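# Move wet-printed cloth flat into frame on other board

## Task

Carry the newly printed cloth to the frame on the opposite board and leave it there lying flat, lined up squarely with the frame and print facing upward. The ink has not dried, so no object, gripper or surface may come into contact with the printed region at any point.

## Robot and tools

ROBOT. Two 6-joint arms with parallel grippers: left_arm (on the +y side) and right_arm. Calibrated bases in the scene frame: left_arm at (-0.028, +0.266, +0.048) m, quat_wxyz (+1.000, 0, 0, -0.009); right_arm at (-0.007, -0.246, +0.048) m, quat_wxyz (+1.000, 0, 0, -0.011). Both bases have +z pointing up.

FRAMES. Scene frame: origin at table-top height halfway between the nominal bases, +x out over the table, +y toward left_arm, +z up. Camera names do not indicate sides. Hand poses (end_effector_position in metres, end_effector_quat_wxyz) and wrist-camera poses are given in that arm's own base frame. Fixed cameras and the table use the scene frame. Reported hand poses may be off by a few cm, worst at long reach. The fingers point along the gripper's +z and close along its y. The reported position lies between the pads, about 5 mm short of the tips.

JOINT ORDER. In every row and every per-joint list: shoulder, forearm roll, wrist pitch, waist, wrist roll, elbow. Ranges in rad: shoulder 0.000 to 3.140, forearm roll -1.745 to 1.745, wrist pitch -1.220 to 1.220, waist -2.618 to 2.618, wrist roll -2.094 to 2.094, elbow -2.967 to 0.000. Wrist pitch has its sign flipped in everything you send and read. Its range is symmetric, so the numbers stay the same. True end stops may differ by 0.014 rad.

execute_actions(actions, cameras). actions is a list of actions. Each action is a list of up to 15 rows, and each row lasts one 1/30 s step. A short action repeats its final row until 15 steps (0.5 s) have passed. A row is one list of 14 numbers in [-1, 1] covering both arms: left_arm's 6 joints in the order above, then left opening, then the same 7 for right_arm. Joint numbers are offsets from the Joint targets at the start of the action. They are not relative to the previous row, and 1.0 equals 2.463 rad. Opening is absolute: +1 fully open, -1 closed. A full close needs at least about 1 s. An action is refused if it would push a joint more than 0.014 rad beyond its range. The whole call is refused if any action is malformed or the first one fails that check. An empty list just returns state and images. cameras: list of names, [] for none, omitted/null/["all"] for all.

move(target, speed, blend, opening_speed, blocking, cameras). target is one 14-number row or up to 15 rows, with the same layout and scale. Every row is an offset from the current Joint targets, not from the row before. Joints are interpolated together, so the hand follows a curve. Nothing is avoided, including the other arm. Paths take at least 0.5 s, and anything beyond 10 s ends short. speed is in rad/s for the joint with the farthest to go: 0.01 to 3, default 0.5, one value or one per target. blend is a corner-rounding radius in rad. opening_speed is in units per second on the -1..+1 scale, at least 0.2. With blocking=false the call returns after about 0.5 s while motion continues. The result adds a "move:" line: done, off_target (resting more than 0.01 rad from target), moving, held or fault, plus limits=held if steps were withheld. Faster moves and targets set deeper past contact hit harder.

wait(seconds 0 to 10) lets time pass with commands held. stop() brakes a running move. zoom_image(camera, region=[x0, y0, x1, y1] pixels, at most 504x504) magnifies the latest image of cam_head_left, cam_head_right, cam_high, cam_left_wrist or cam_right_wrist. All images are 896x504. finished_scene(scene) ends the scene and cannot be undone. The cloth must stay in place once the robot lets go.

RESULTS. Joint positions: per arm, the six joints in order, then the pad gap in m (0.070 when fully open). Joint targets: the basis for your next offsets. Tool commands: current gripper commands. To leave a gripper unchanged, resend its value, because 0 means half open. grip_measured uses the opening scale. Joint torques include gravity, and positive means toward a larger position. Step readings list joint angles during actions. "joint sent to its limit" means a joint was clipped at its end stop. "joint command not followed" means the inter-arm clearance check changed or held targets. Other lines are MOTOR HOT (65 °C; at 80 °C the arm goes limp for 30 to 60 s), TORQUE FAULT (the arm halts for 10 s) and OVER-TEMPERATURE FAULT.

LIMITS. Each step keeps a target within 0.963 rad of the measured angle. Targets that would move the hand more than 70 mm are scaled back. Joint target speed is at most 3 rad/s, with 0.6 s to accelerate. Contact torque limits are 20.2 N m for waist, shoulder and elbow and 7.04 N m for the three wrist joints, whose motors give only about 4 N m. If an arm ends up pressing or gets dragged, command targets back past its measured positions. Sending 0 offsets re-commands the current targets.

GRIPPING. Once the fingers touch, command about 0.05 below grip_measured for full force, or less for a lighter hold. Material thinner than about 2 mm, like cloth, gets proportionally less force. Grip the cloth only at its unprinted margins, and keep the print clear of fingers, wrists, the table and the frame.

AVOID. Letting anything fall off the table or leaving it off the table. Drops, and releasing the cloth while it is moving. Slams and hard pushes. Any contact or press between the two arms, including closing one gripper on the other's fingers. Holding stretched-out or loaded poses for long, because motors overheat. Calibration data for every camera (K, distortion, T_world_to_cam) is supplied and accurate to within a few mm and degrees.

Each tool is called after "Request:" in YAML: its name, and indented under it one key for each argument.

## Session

Request:
execute_actions:
  actions: []

Scene clock: 0.00 s.
left_arm: end_effector_position=(+0.2025, -0.2757, +0.2452) grip_measured=+0.99 end_effector_quat_wxyz=(+0.581, +0.367, +0.720, +0.097) | right_arm: end_effector_position=(+0.2937, -0.0768, +0.1815) grip_measured=+0.97 end_effector_quat_wxyz=(+0.376, -0.110, +0.920, -0.004)
Joint names: [shoulder, forearm roll, wrist pitch, waist, wrist roll, elbow]
Joint positions: left_arm=[1.36 1.417 -1.16 -1.565 -1.324 -0.802 0.07] | right_arm=[1.162 0.716 -0.752 -0.59 -1.237 -0.759 0.069]
Joint torques (N m): no reading
Joint targets: left_arm=[1.360 1.417 -1.160 -1.565 -1.324 -0.802] | right_arm=[1.162 0.716 -0.752 -0.590 -1.237 -0.759]
Tool commands: left_gripper/opening=+1.0 right_gripper/opening=+1.0
camera_calibration:
cam_left_wrist: T_world_to_cam=[[-0.420158, -0.703362, -0.573366, 0.0317609], [-0.56377, 0.697435, -0.442434, 0.415151], [0.711077, 0.137355, -0.689568, 0.182371], [0, 0, 0, 1]] pos_world=[0.117714, -0.292251, 0.327645]
cam_right_wrist: T_world_to_cam=[[0.208112, -0.97365, 0.0932431, -0.153906], [-0.961848, -0.221029, -0.161226, 0.295027], [0.177588, -0.0561326, -0.982503, 0.243458], [0, 0, 0, 1]] pos_world=[0.272565, -0.0709748, 0.301115]

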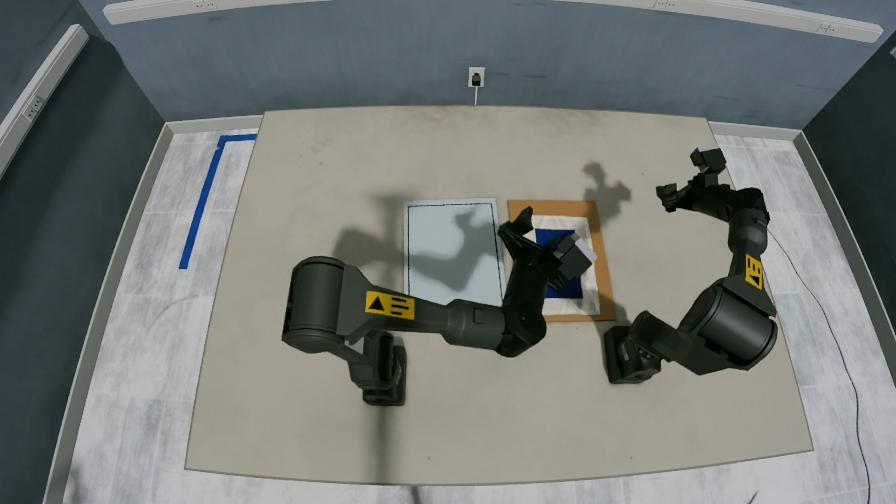

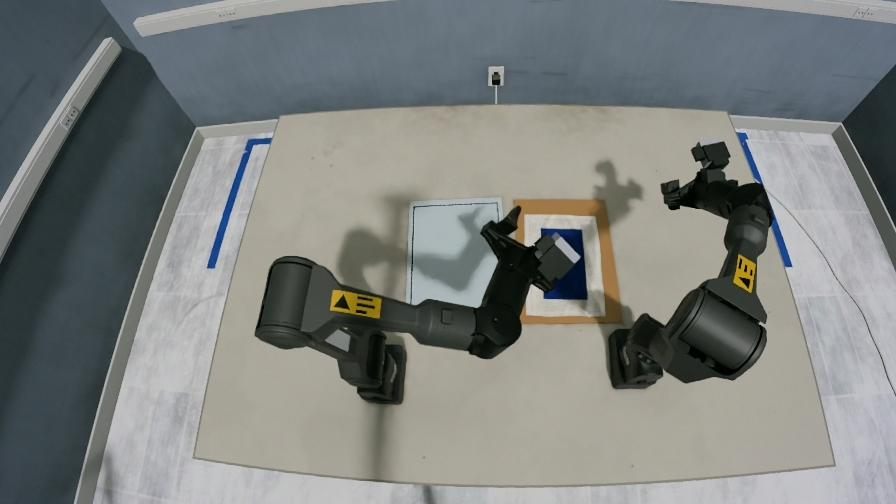

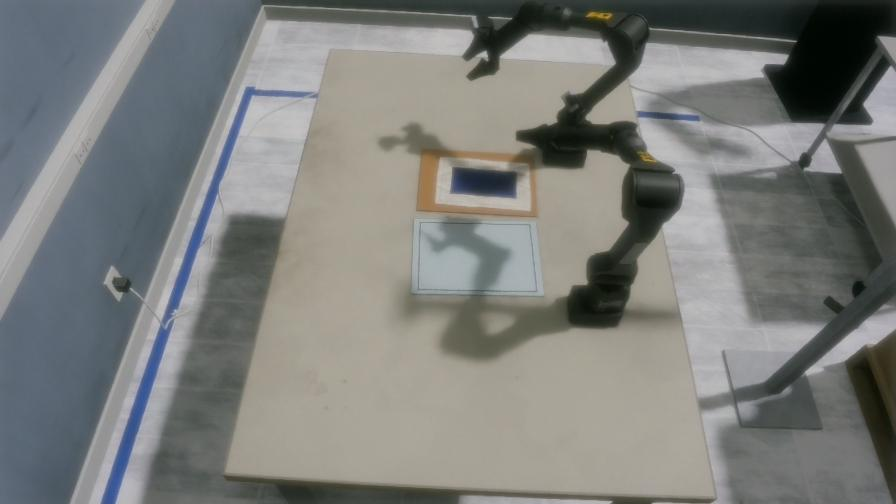

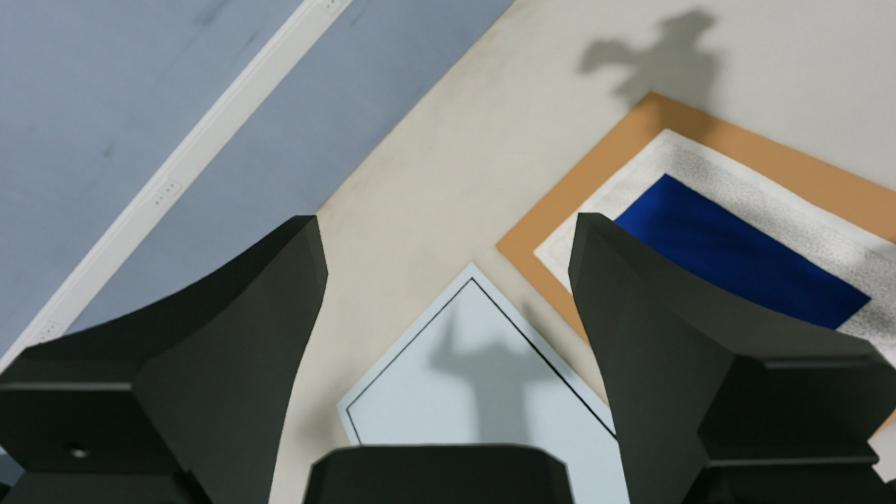

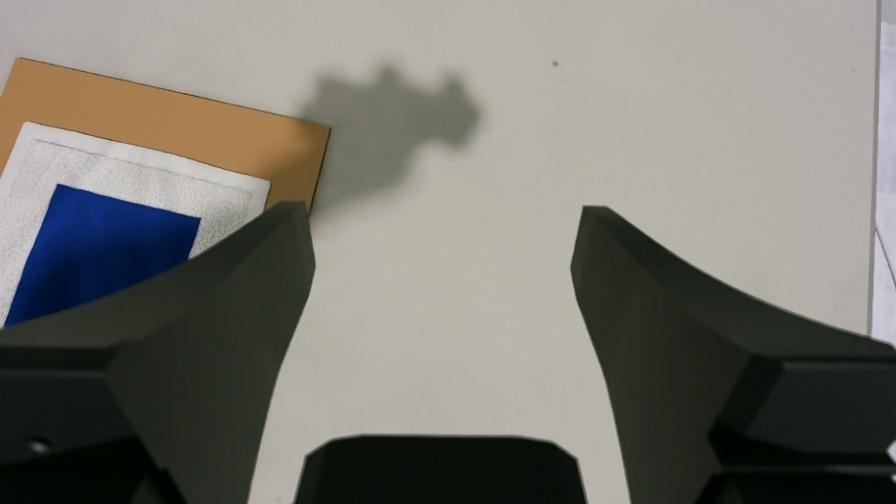

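Request:
zoom_image:
  camera: "cam_high"
  region: [400, 140, 560, 310]

Request:
move:
  target:
    - [0,-0.5753,0.08,0.3694,0.5376,0,0.2,0,0,0,0,0,0,0.2]
    - [0.376,-0.5753,0.08,0.3694,0.5376,-0.4271,0.2,0,0,0,0,0,0,0.2]
  speed: 0.8
  blend: [0.1,0]
  cameras: ["cam_left_wrist","cam_high","cam_head_left"]

Scaled by 2.965.

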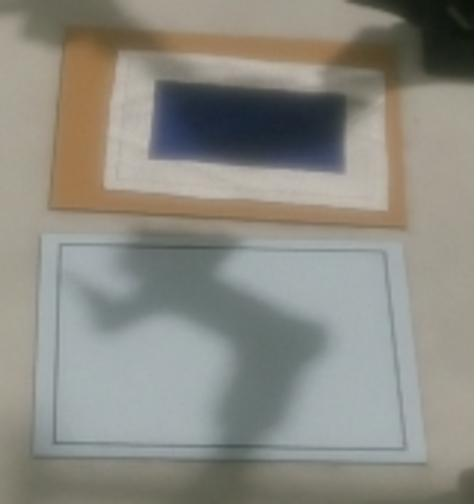

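Scene clock: 7.43 s.
left_arm: end_effector_position=(+0.4087, -0.3141, +0.0324) grip_measured=+0.20 end_effector_quat_wxyz=(+0.124, +0.319, +0.939, -0.042) | right_arm: end_effector_position=(+0.2937, -0.0768, +0.1815) grip_measured=+0.20 end_effector_quat_wxyz=(+0.376, -0.110, +0.920, -0.004)
Joint names: [shoulder, forearm roll, wrist pitch, waist, wrist roll, elbow]
Joint positions: left_arm=[2.287 0 -0.964 -0.655 0 -1.855 0.042] | right_arm=[1.162 0.716 -0.752 -0.59 -1.237 -0.759 0.042]
Joint torques (N m): left_arm=[-10.19 0.17 0.35 -0.85 -0.03 -2.34] | right_arm=[-1.16 0.42 0.24 -0.5 0 -4.64]
Joint targets: left_arm=[2.286 0.000 -0.963 -0.656 0.000 -1.854] | right_arm=[1.162 0.716 -0.752 -0.590 -1.237 -0.759]
move: done; blend cut to 0 rad at target 1
camera_calibration:
cam_left_wrist: T_world_to_cam=[[-0.619338, -0.785124, 0.000687764, 0.00662737], [-0.736941, 0.581631, 0.344418, 0.472874], [-0.270811, 0.212804, -0.938816, 0.32735], [0, 0, 0, 1]] pos_world=[0.441234, -0.339496, 0.144451]
Images, in order (width x height): cam_head_left 896x504, cam_high 896x504, cam_left_wrist 896x504.

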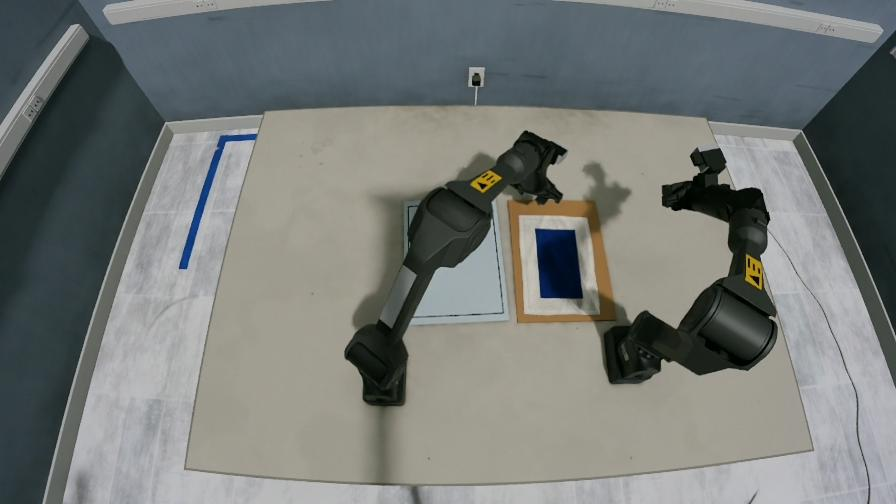

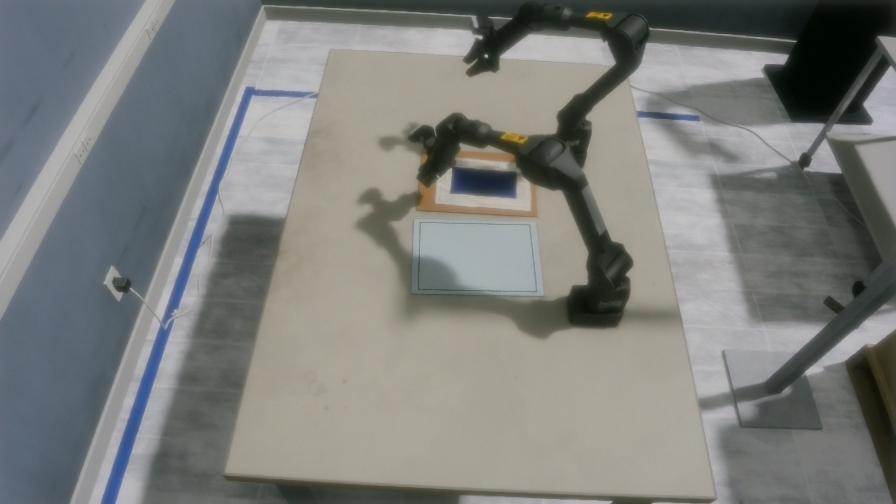

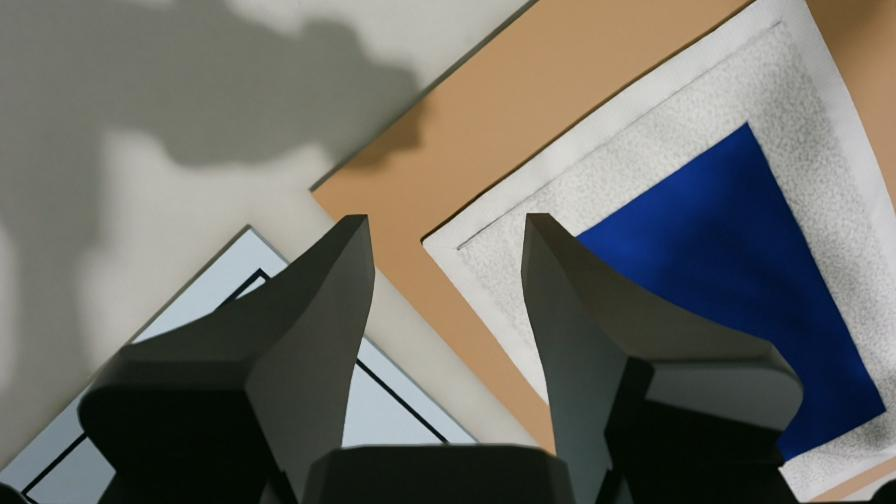

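Request:
move:
  target: [0,0,0,0,0.0406,0,0.2,0.1630,-0.2907,-0.0339,0.6740,0.6240,0.0073,0.2]
  speed: 0.8

Request:
zoom_image:
  camera: "cam_head_left"
  region: [390, 180, 640, 340]

Scene clock: 14.27 s.
left_arm: end_effector_position=(+0.4085, -0.3139, +0.0322) grip_measured=+0.20 end_effector_quat_wxyz=(+0.125, +0.365, +0.922, -0.036) | right_arm: end_effector_position=(+0.1136, +0.2081, +0.0319) grip_measured=+0.20 end_effector_quat_wxyz=(+0.000, -0.376, +0.927, +0.000)
Joint names: [shoulder, forearm roll, wrist pitch, waist, wrist roll, elbow]
Joint positions: left_arm=[2.287 0 -0.964 -0.655 0.1 -1.855 0.042] | right_arm=[1.564 0 -0.836 1.071 0.3 -0.741 0.042]
Joint torques (N m): left_arm=[-10.07 0.05 0.29 -0.79 0.07 -2.3] | right_arm=[-2.63 -0.04 -0.23 -1.32 -0.09 -2.93]
Joint targets: left_arm=[2.286 0.000 -0.963 -0.656 0.100 -1.854] | right_arm=[1.564 0.000 -0.836 1.070 0.300 -0.741]
move: done
camera_calibration:
cam_left_wrist: T_world_to_cam=[[-0.691723, -0.721729, -0.0250128, 0.0569292], [-0.683192, 0.642778, 0.346533, 0.469935], [-0.234025, 0.256793, -0.937704, 0.325792], [0, 0, 0, 1]] pos_world=[0.436679, -0.344638, 0.144073]
cam_right_wrist: T_world_to_cam=[[0.703247, -0.710935, -0.00377307, 0.0671322], [-0.58339, -0.580098, 0.568457, 0.169108], [-0.406325, -0.397564, -0.822704, 0.276687], [0, 0, 0, 1]] pos_world=[0.16387, 0.255827, 0.131754]

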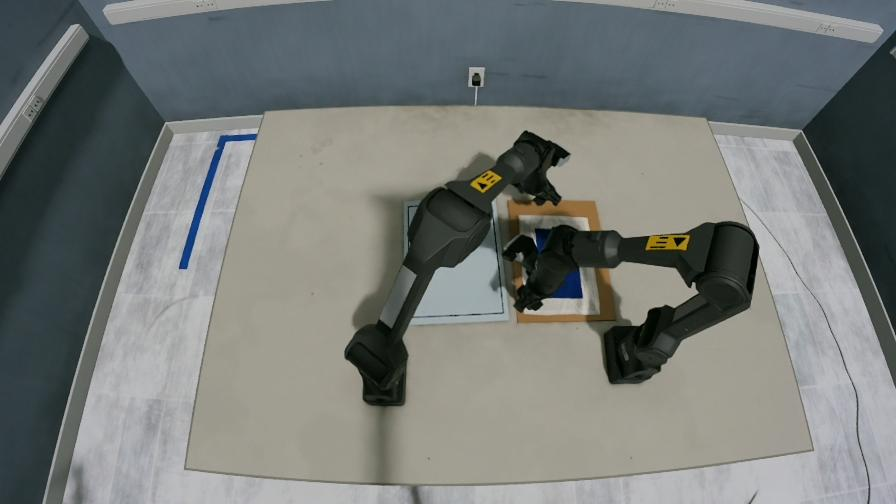

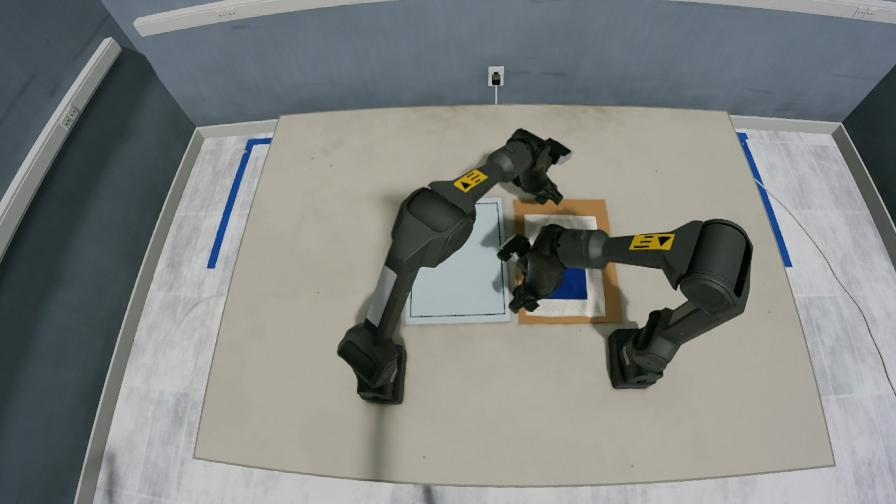

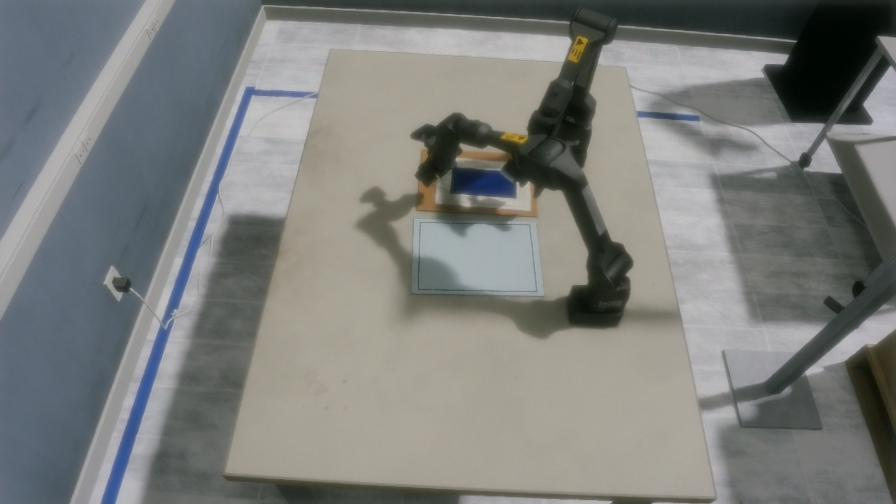

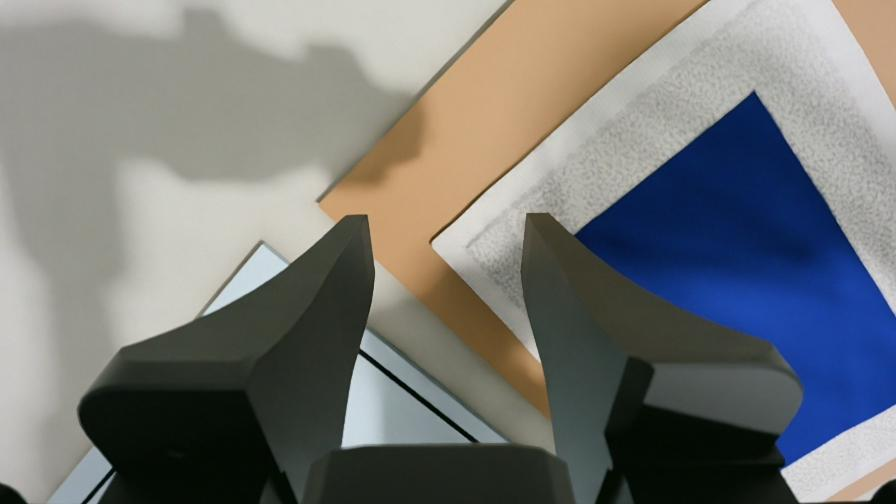

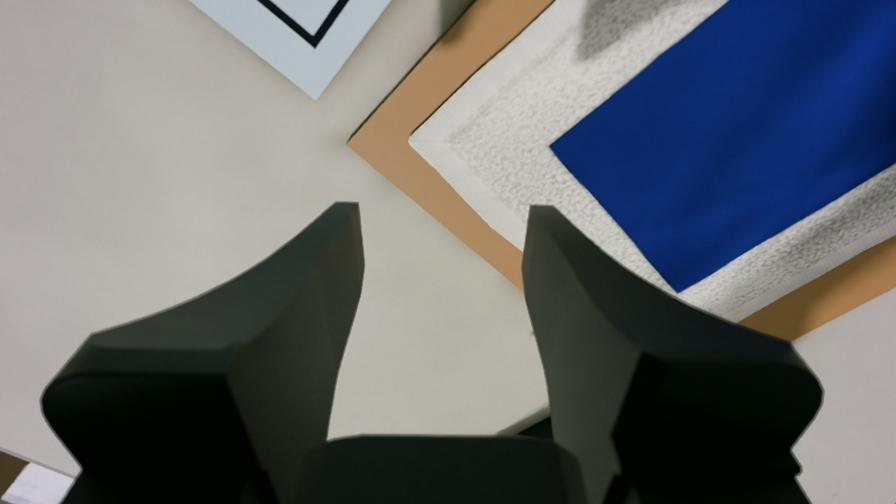

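Scaled by 2.016.

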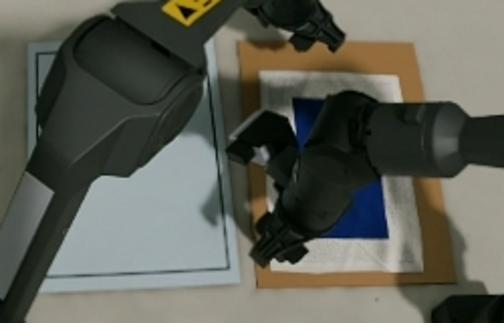

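Request:
move:
  target: [-0.0052,0,0.0884,0.0005,0,0.0941,-0.143,0.0577,0,0.089,0.0037,0,0.0309,-0.143]
  speed: 0.3
  cameras: ["cam_left_wrist","cam_right_wrist"]

Scene clock: 20.63 s.
left_arm: end_effector_position=(+0.3902, -0.2999, -0.0169) grip_measured=-0.14 end_effector_quat_wxyz=(+0.124, +0.366, +0.922, -0.035) | right_arm: end_effector_position=(+0.1128, +0.2108, -0.0163) grip_measured=-0.14 end_effector_quat_wxyz=(+0.000, -0.380, +0.925, +0.000)
Joint names: [shoulder, forearm roll, wrist pitch, waist, wrist roll, elbow]
Joint positions: left_arm=[2.273 0 -0.745 -0.655 0.1 -1.62 0.03] | right_arm=[1.707 0 -0.616 1.079 0.3 -0.664 0.03]
Joint torques (N m): left_arm=[-9.75 -0.02 0.25 0.87 -0.13 -3.19] | right_arm=[-3.7 0.04 -0.28 0.3 0.09 -2.98]
Joint targets: left_arm=[2.273 0.000 -0.745 -0.654 0.100 -1.622] | right_arm=[1.706 0.000 -0.616 1.079 0.300 -0.665]
move: done
camera_calibration:
cam_left_wrist: T_world_to_cam=[[-0.691752, -0.72171, -0.0247746, 0.0532058], [-0.682515, 0.642207, 0.348916, 0.46498], [-0.235906, 0.258273, -0.936826, 0.273045], [0, 0, 0, 1]] pos_world=[0.418574, -0.330734, 0.0948748]
cam_right_wrist: T_world_to_cam=[[0.708888, -0.705311, -0.00377582, 0.0675548], [-0.578762, -0.58474, 0.568431, 0.198122], [-0.403129, -0.400768, -0.822722, 0.238134], [0, 0, 0, 1]] pos_world=[0.162775, 0.258933, 0.0835543]
Images, in order (width x height): cam_left_wrist 896x504, cam_right_wrist 896x504.

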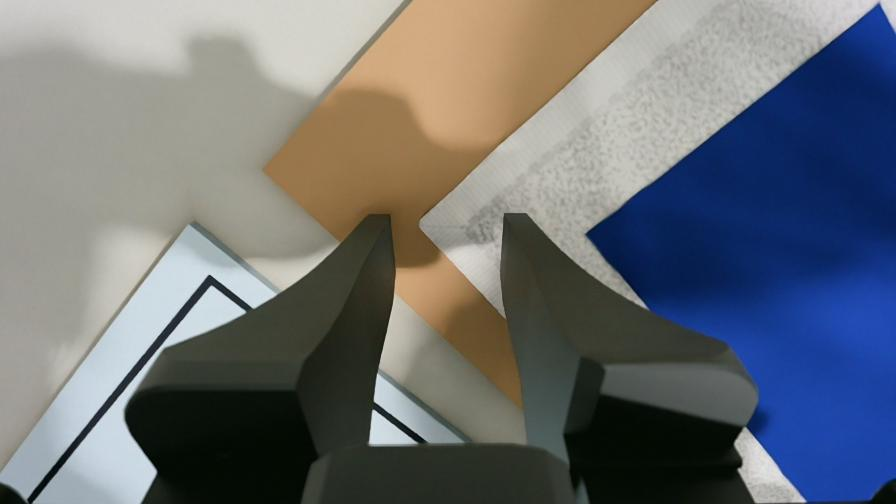

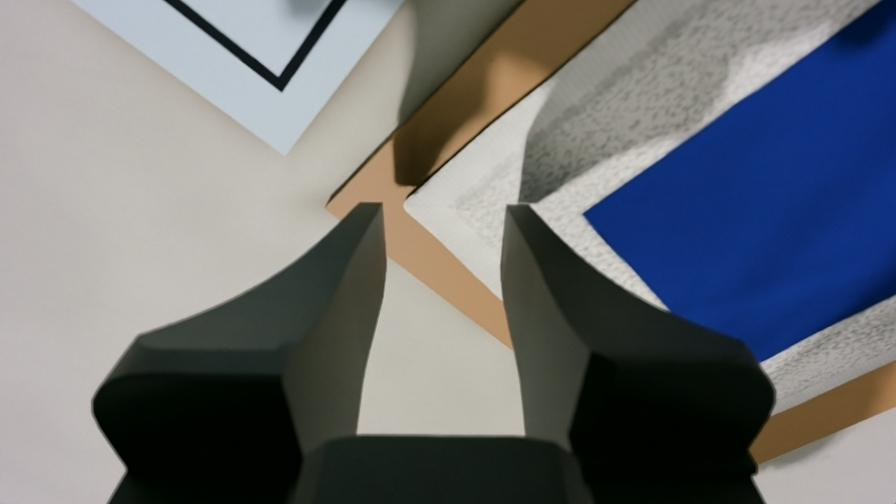

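Request:
move:
  target: [0.0162,0,0.0248,-0.0016,0,0.0086,-0.143,0.0311,0,0.0422,0,0,0.0111,-0.143]
  speed: 0.1
  cameras: ["cam_left_wrist","cam_right_wrist"]

Scene clock: 24.53 s.
left_arm: end_effector_position=(+0.3919, -0.3028, -0.0338) grip_measured=-0.14 end_effector_quat_wxyz=(+0.131, +0.366, +0.920, -0.037) | right_arm: end_effector_position=(+0.1137, +0.2124, -0.0367) grip_measured=-0.14 end_effector_quat_wxyz=(+0.003, -0.380, +0.925, +0.002)
Joint names: [shoulder, forearm roll, wrist pitch, waist, wrist roll, elbow]
Joint positions: left_arm=[2.306 0 -0.684 -0.658 0.1 -1.605 0.03] | right_arm=[1.776 0 -0.514 1.079 0.3 -0.64 0.03]
Joint torques (N m): left_arm=[2.12 0.18 0.14 -2.02 -0.09 2.51] | right_arm=[7.97 0.14 4.31 -0.05 -0.35 2.61]
Joint targets: left_arm=[2.313 0.000 -0.684 -0.658 0.100 -1.601] | right_arm=[1.782 0.000 -0.512 1.079 0.300 -0.638]
move: done
camera_calibration:
cam_left_wrist: T_world_to_cam=[[-0.693433, -0.720045, -0.0261742, 0.0528646], [-0.684344, 0.646815, 0.336607, 0.475555], [-0.225443, 0.251327, -0.941281, 0.251951], [0, 0, 0, 1]] pos_world=[0.418901, -0.332853, 0.0784653]
cam_right_wrist: T_world_to_cam=[[0.708938, -0.705245, -0.00603252, 0.0678794], [-0.580938, -0.588788, 0.561996, 0.212012], [-0.399897, -0.394916, -0.827118, 0.220638], [0, 0, 0, 1]] pos_world=[0.163276, 0.259835, 0.0637533]
Images, in order (width x height): cam_left_wrist 896x504, cam_right_wrist 896x504.

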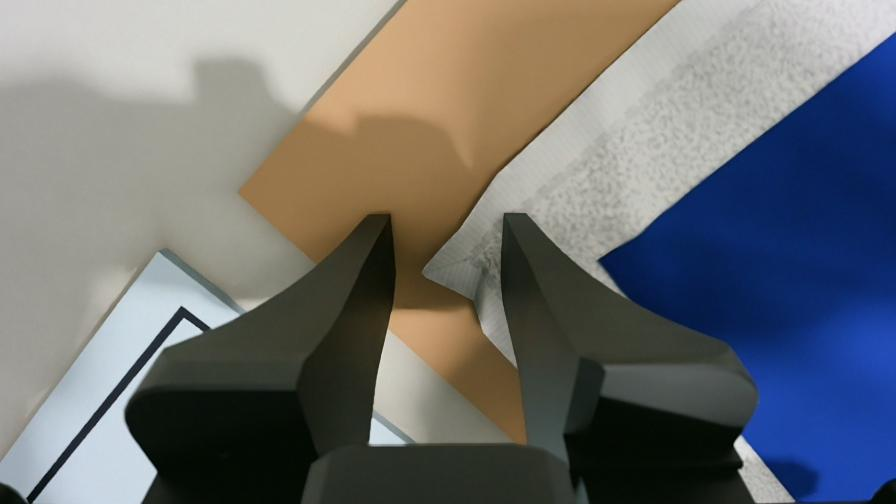

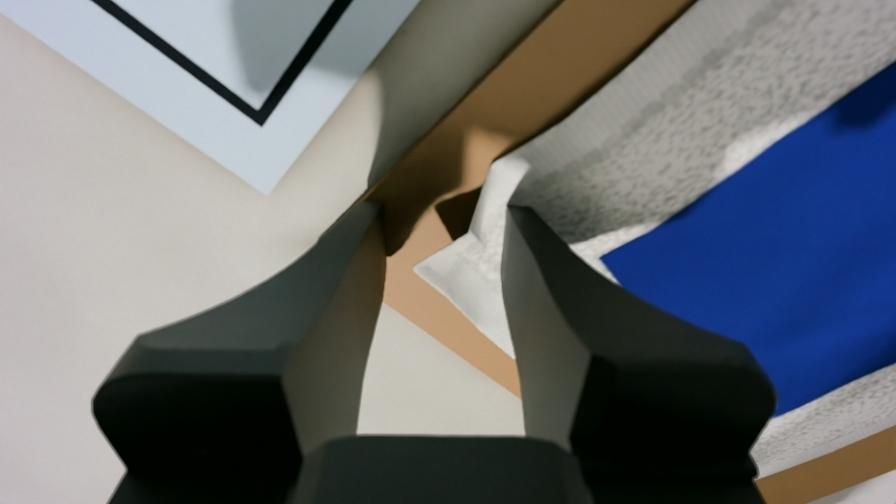

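Request:
move:
  target: [0,0,0,0,0,0,-0.7,-0.0015,0,-0.002,0,0,-0.0005,-0.7]
  opening_speed: 0.4
  cameras: ["cam_left_wrist","cam_right_wrist"]

Request:
move:
  target: [0,0,0,0,0,0,-1,0,0,0,0,0,0,-1]
  opening_speed: 0.3
  cameras: ["cam_left_wrist","cam_right_wrist"]

Scene clock: 27.70 s.
left_arm: end_effector_position=(+0.3905, -0.3029, -0.0344) grip_measured=-0.69 end_effector_quat_wxyz=(+0.129, +0.367, +0.920, -0.037) | right_arm: end_effector_position=(+0.1134, +0.2120, -0.0365) grip_measured=-0.69 end_effector_quat_wxyz=(+0.002, -0.380, +0.925, +0.002)
Joint names: [shoulder, forearm roll, wrist pitch, waist, wrist roll, elbow]
Joint positions: left_arm=[2.306 0 -0.684 -0.66 0.1 -1.601 0.011] | right_arm=[1.775 0.001 -0.517 1.079 0.3 -0.64 0.011]
Joint torques (N m): left_arm=[2.61 1.88 -0.46 6.66 0.19 2.72] | right_arm=[7.06 2.06 1.79 4.4 0.13 2.52]
Joint targets: left_arm=[2.313 0.000 -0.684 -0.658 0.100 -1.601] | right_arm=[1.779 0.000 -0.517 1.079 0.300 -0.639]
move: done
camera_calibration:
cam_left_wrist: T_world_to_cam=[[-0.69482, -0.718715, -0.025939, 0.052806], [-0.682445, 0.647518, 0.339101, 0.474371], [-0.226921, 0.253316, -0.940392, 0.252402], [0, 0, 0, 1]] pos_world=[0.417699, -0.333149, 0.0778672]
cam_right_wrist: T_world_to_cam=[[0.708702, -0.705485, -0.00563875, 0.0678852], [-0.580462, -0.587614, 0.563714, 0.211226], [-0.401006, -0.396232, -0.825951, 0.220887], [0, 0, 0, 1]] pos_world=[0.163075, 0.259534, 0.0637534]
Images, in order (width x height): cam_left_wrist 896x504, cam_right_wrist 896x504.

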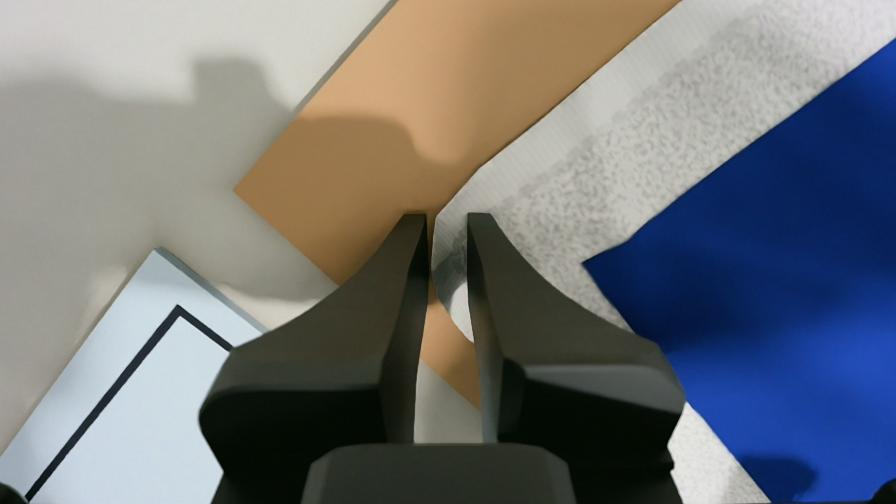

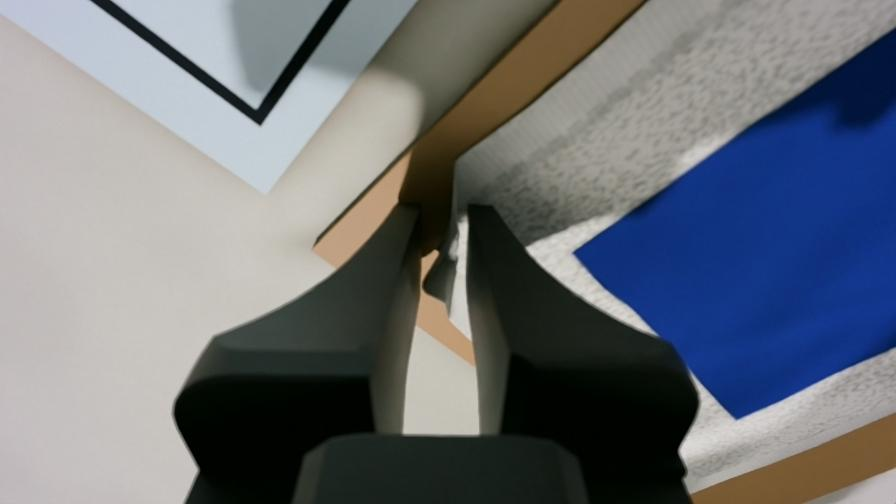

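Scene clock: 28.90 s.
left_arm: end_effector_position=(+0.3907, -0.3025, -0.0344) grip_measured=-0.92 end_effector_quat_wxyz=(+0.129, +0.367, +0.920, -0.037) | right_arm: end_effector_position=(+0.1134, +0.2120, -0.0365) grip_measured=-0.93 end_effector_quat_wxyz=(+0.002, -0.380, +0.925, +0.002)
Joint names: [shoulder, forearm roll, wrist pitch, waist, wrist roll, elbow]
Joint positions: left_arm=[2.306 0 -0.684 -0.659 0.1 -1.601 0.003] | right_arm=[1.775 0.001 -0.517 1.079 0.3 -0.64 0.003]
Joint torques (N m): left_arm=[2.62 1.85 -0.67 6.83 0.23 2.2] | right_arm=[7.1 1.66 1.1 3.77 0.13 4.32]
Joint targets: left_arm=[2.313 0.000 -0.684 -0.658 0.100 -1.601] | right_arm=[1.779 0.000 -0.517 1.079 0.300 -0.639]
move: done
camera_calibration:
cam_left_wrist: T_world_to_cam=[[-0.694128, -0.719383, -0.02598, 0.0527931], [-0.683082, 0.646856, 0.33908, 0.474364], [-0.227123, 0.253111, -0.940399, 0.252386], [0, 0, 0, 1]] pos_world=[0.417998, -0.332749, 0.0778672]
cam_right_wrist: T_world_to_cam=[[0.708702, -0.705485, -0.00563875, 0.0678852], [-0.580462, -0.587614, 0.563714, 0.211226], [-0.401006, -0.396232, -0.825951, 0.220887], [0, 0, 0, 1]] pos_world=[0.163075, 0.259534, 0.0637534]
Images, in order (width x height): cam_left_wrist 896x504, cam_right_wrist 896x504.

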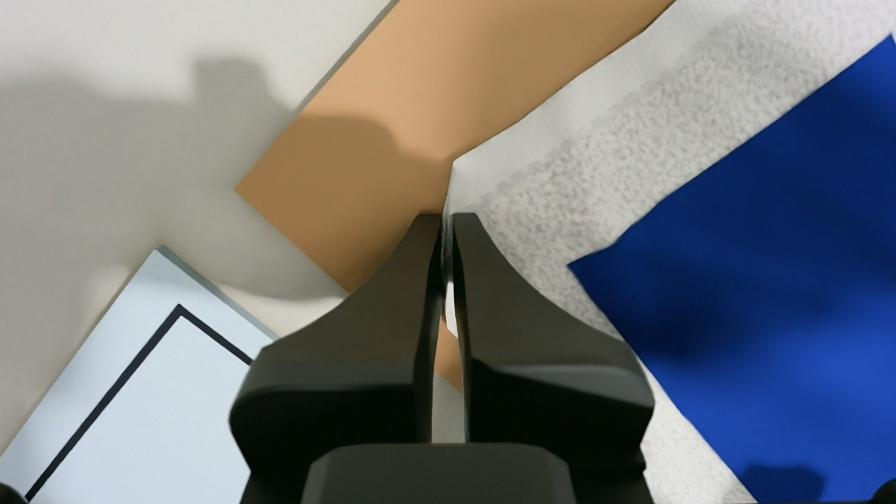

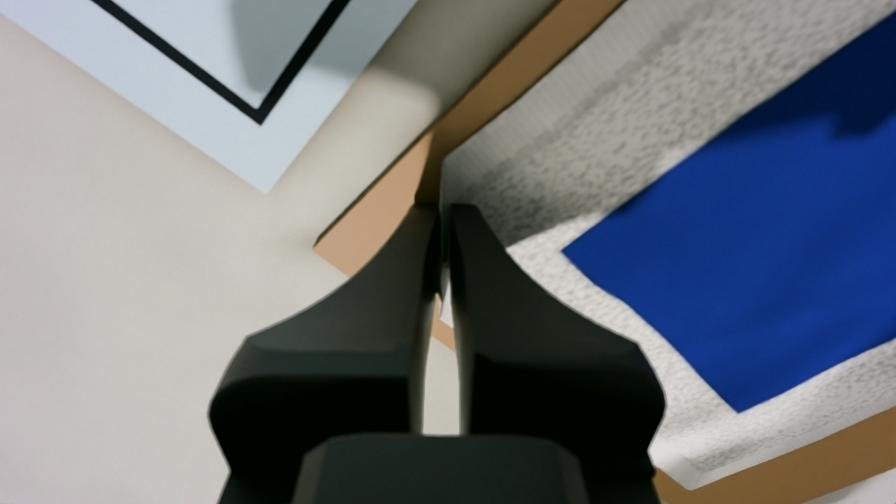

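Request:
move:
  target: [-0.0221,0,-0.0391,0,0,-0.0169,-1,-0.0424,0,-0.0617,0,0,-0.0189,-1]
  speed: 0.1
  cameras: ["cam_left_wrist","cam_right_wrist"]

Scene clock: 45.47 s.
left_arm: end_effector_position=(+0.3907, -0.3019, -0.0053) grip_measured=-0.93 end_effector_quat_wxyz=(+0.125, +0.367, +0.921, -0.036) | right_arm: end_effector_position=(+0.1132, +0.2118, -0.0048) grip_measured=-0.94 end_effector_quat_wxyz=(+0.000, -0.380, +0.925, +0.000)
Joint names: [shoulder, forearm roll, wrist pitch, waist, wrist roll, elbow]
Joint positions: left_arm=[2.259 0 -0.781 -0.658 0.1 -1.642 0.003] | right_arm=[1.674 0.001 -0.67 1.08 0.3 -0.685 0.002]
Joint torques (N m): left_arm=[-9.36 0 0.52 -0.58 -0.04 -3.21] | right_arm=[-3.15 -0.07 0.01 -1.14 -0.08 -3.12]
Joint targets: left_arm=[2.259 0.000 -0.781 -0.658 0.100 -1.643] | right_arm=[1.674 0.000 -0.669 1.079 0.300 -0.685]
move: done
camera_calibration:
cam_left_wrist: T_world_to_cam=[[-0.6937, -0.719829, -0.0250275, 0.0537289], [-0.681121, 0.644306, 0.34777, 0.462663], [-0.23421, 0.258295, -0.937246, 0.283842], [0, 0, 0, 1]] pos_world=[0.41888, -0.332736, 0.106474]
cam_right_wrist: T_world_to_cam=[[0.708656, -0.705542, -0.00423835, 0.0680912], [-0.578697, -0.584667, 0.568572, 0.1923], [-0.403629, -0.400469, -0.822623, 0.248111], [0, 0, 0, 1]] pos_world=[0.163175, 0.259833, 0.0950538]
Images, in order (width x height): cam_left_wrist 896x504, cam_right_wrist 896x504.

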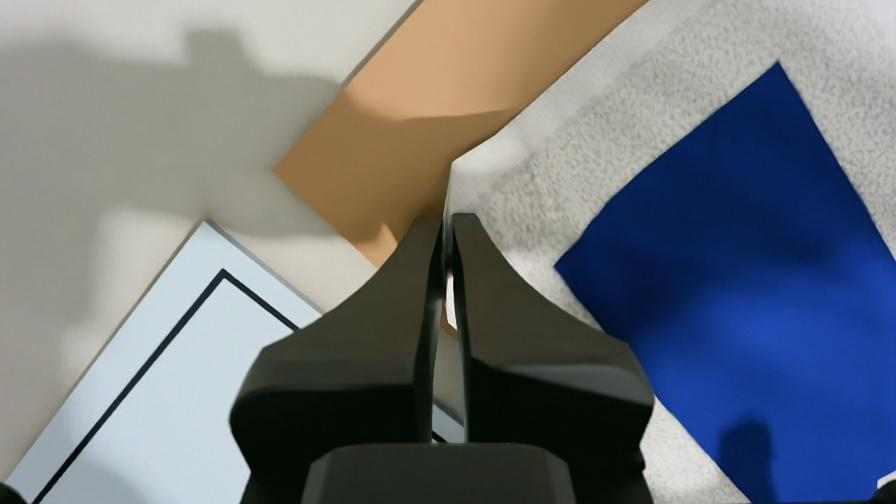

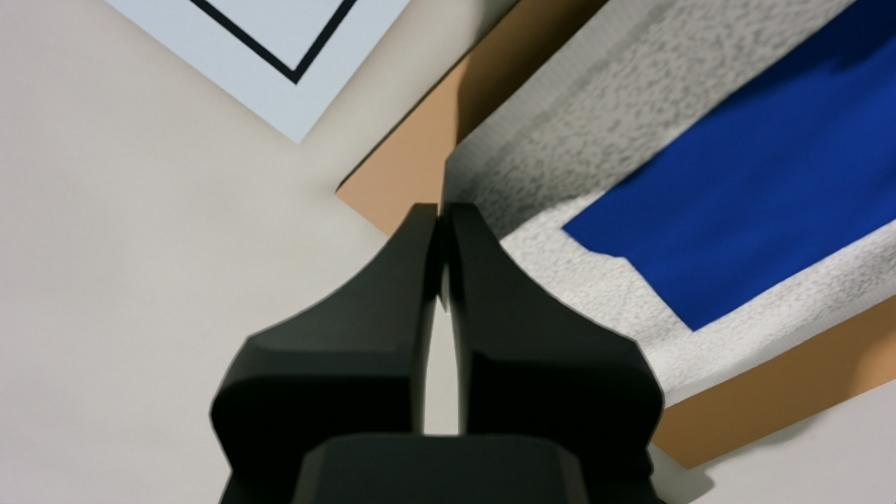

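Request:
move:
  target:
    - [-0.0615,0,0.0543,0.0740,0.0658,0.1158,-1,0.0647,0,0.0294,0.0468,0.0386,-0.0920,-1]
    - [-0.0965,0,0.0826,0.1626,0.1462,0.1791,-1,0.1387,0,0.0390,0.0735,0.0572,-0.2060,-1]
  speed: 0.2
  blend: 0.05

Request:
zoom_image:
  camera: "cam_head_left"
  region: [395, 190, 545, 330]

Request:
zoom_image:
  camera: "cam_high"
  region: [400, 190, 560, 310]

Scene clock: 50.87 s.
left_arm: end_effector_position=(+0.4022, -0.1053, -0.0054) grip_measured=-0.92 end_effector_quat_wxyz=(+0.129, +0.348, +0.928, +0.013) | right_arm: end_effector_position=(+0.1266, +0.3951, -0.0049) grip_measured=-0.94 end_effector_quat_wxyz=(+0.086, -0.395, +0.909, +0.099)
Joint names: [shoulder, forearm roll, wrist pitch, waist, wrist roll, elbow]
Joint positions: left_arm=[2.021 0 -0.577 -0.256 0.461 -1.201 0.003] | right_arm=[2.017 0.001 -0.573 1.26 0.441 -1.194 0.002]
Joint torques (N m): left_arm=[-7.91 0.01 0.48 -0.72 -0.15 -2.51] | right_arm=[-5.53 0.07 0.05 0.07 0.04 -3.1]
Joint targets: left_arm=[2.021 0.000 -0.577 -0.258 0.460 -1.202] | right_arm=[2.016 0.000 -0.573 1.260 0.441 -1.193]
move: done
camera_calibration:
cam_left_wrist: T_world_to_cam=[[-0.652332, -0.749367, -0.113626, 0.182892], [-0.727828, 0.57751, 0.369796, 0.355703], [-0.211493, 0.32393, -0.922139, 0.233625], [0, 0, 0, 1]] pos_world=[0.427606, -0.144047, 0.104678]
cam_right_wrist: T_world_to_cam=[[0.741046, -0.66185, -0.113161, 0.166099], [-0.592219, -0.723672, 0.354367, 0.362966], [-0.316429, -0.195586, -0.928234, 0.234337], [0, 0, 0, 1]] pos_world=[0.166019, 0.418434, 0.107693]

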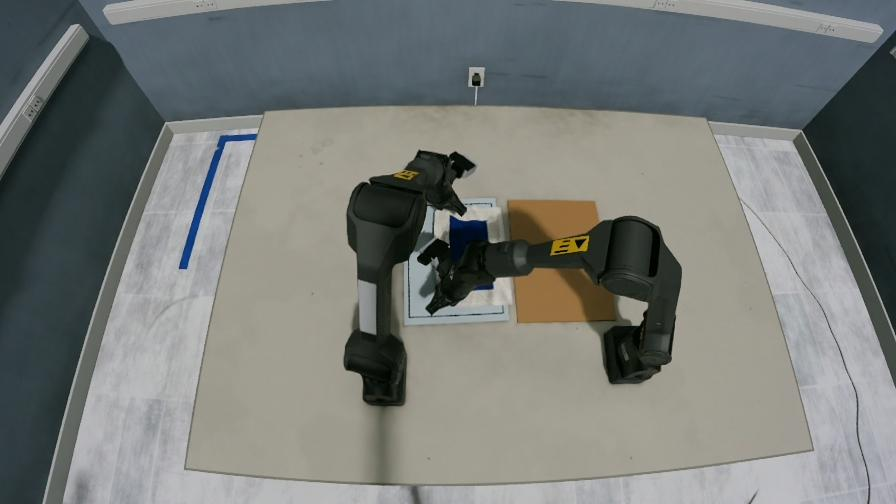

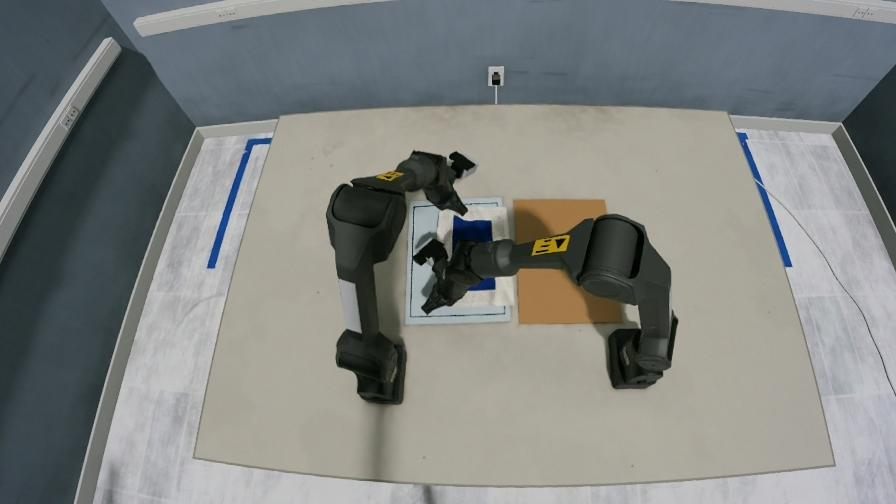

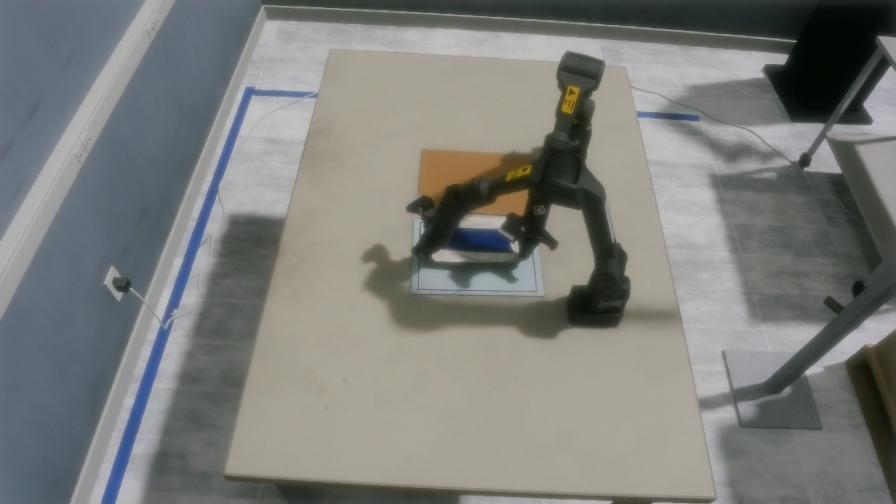

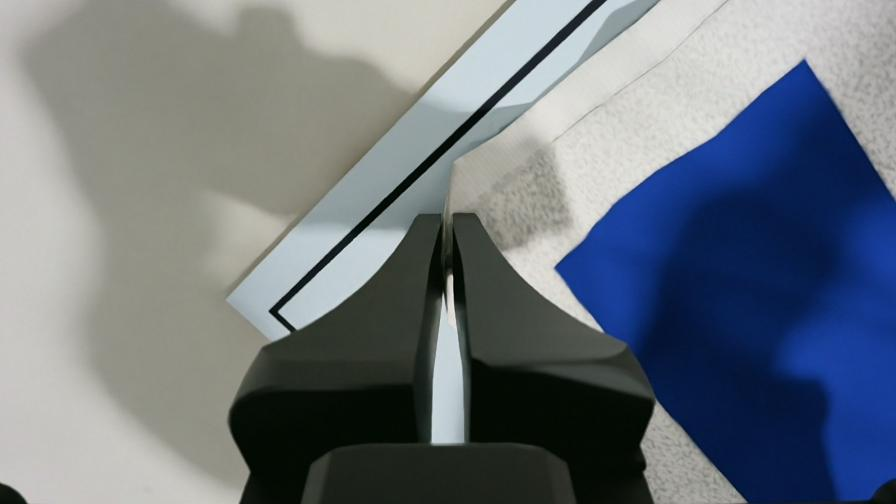

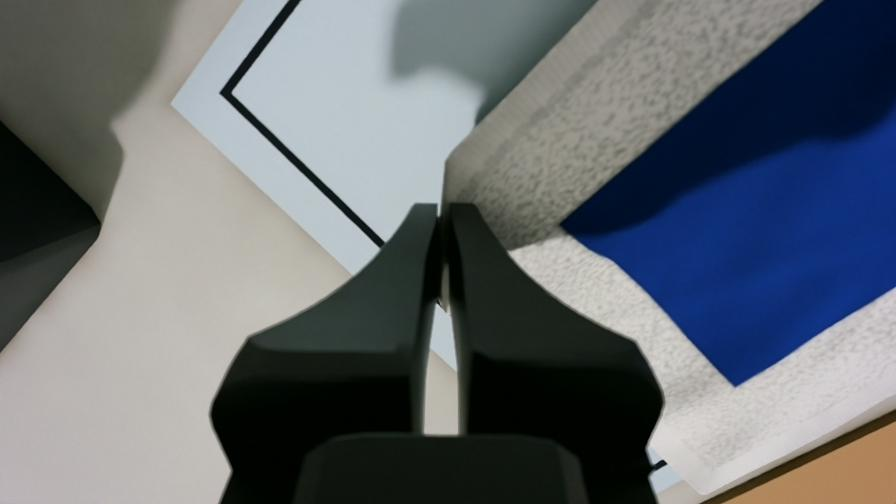

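Scaled by 3.360.

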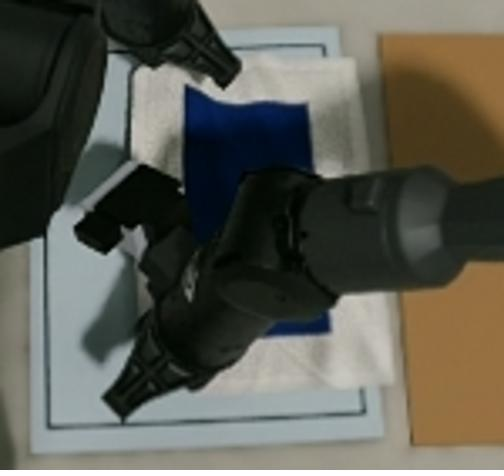

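Scaled by 3.150.

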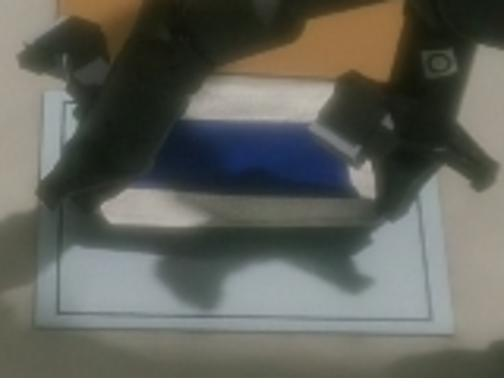

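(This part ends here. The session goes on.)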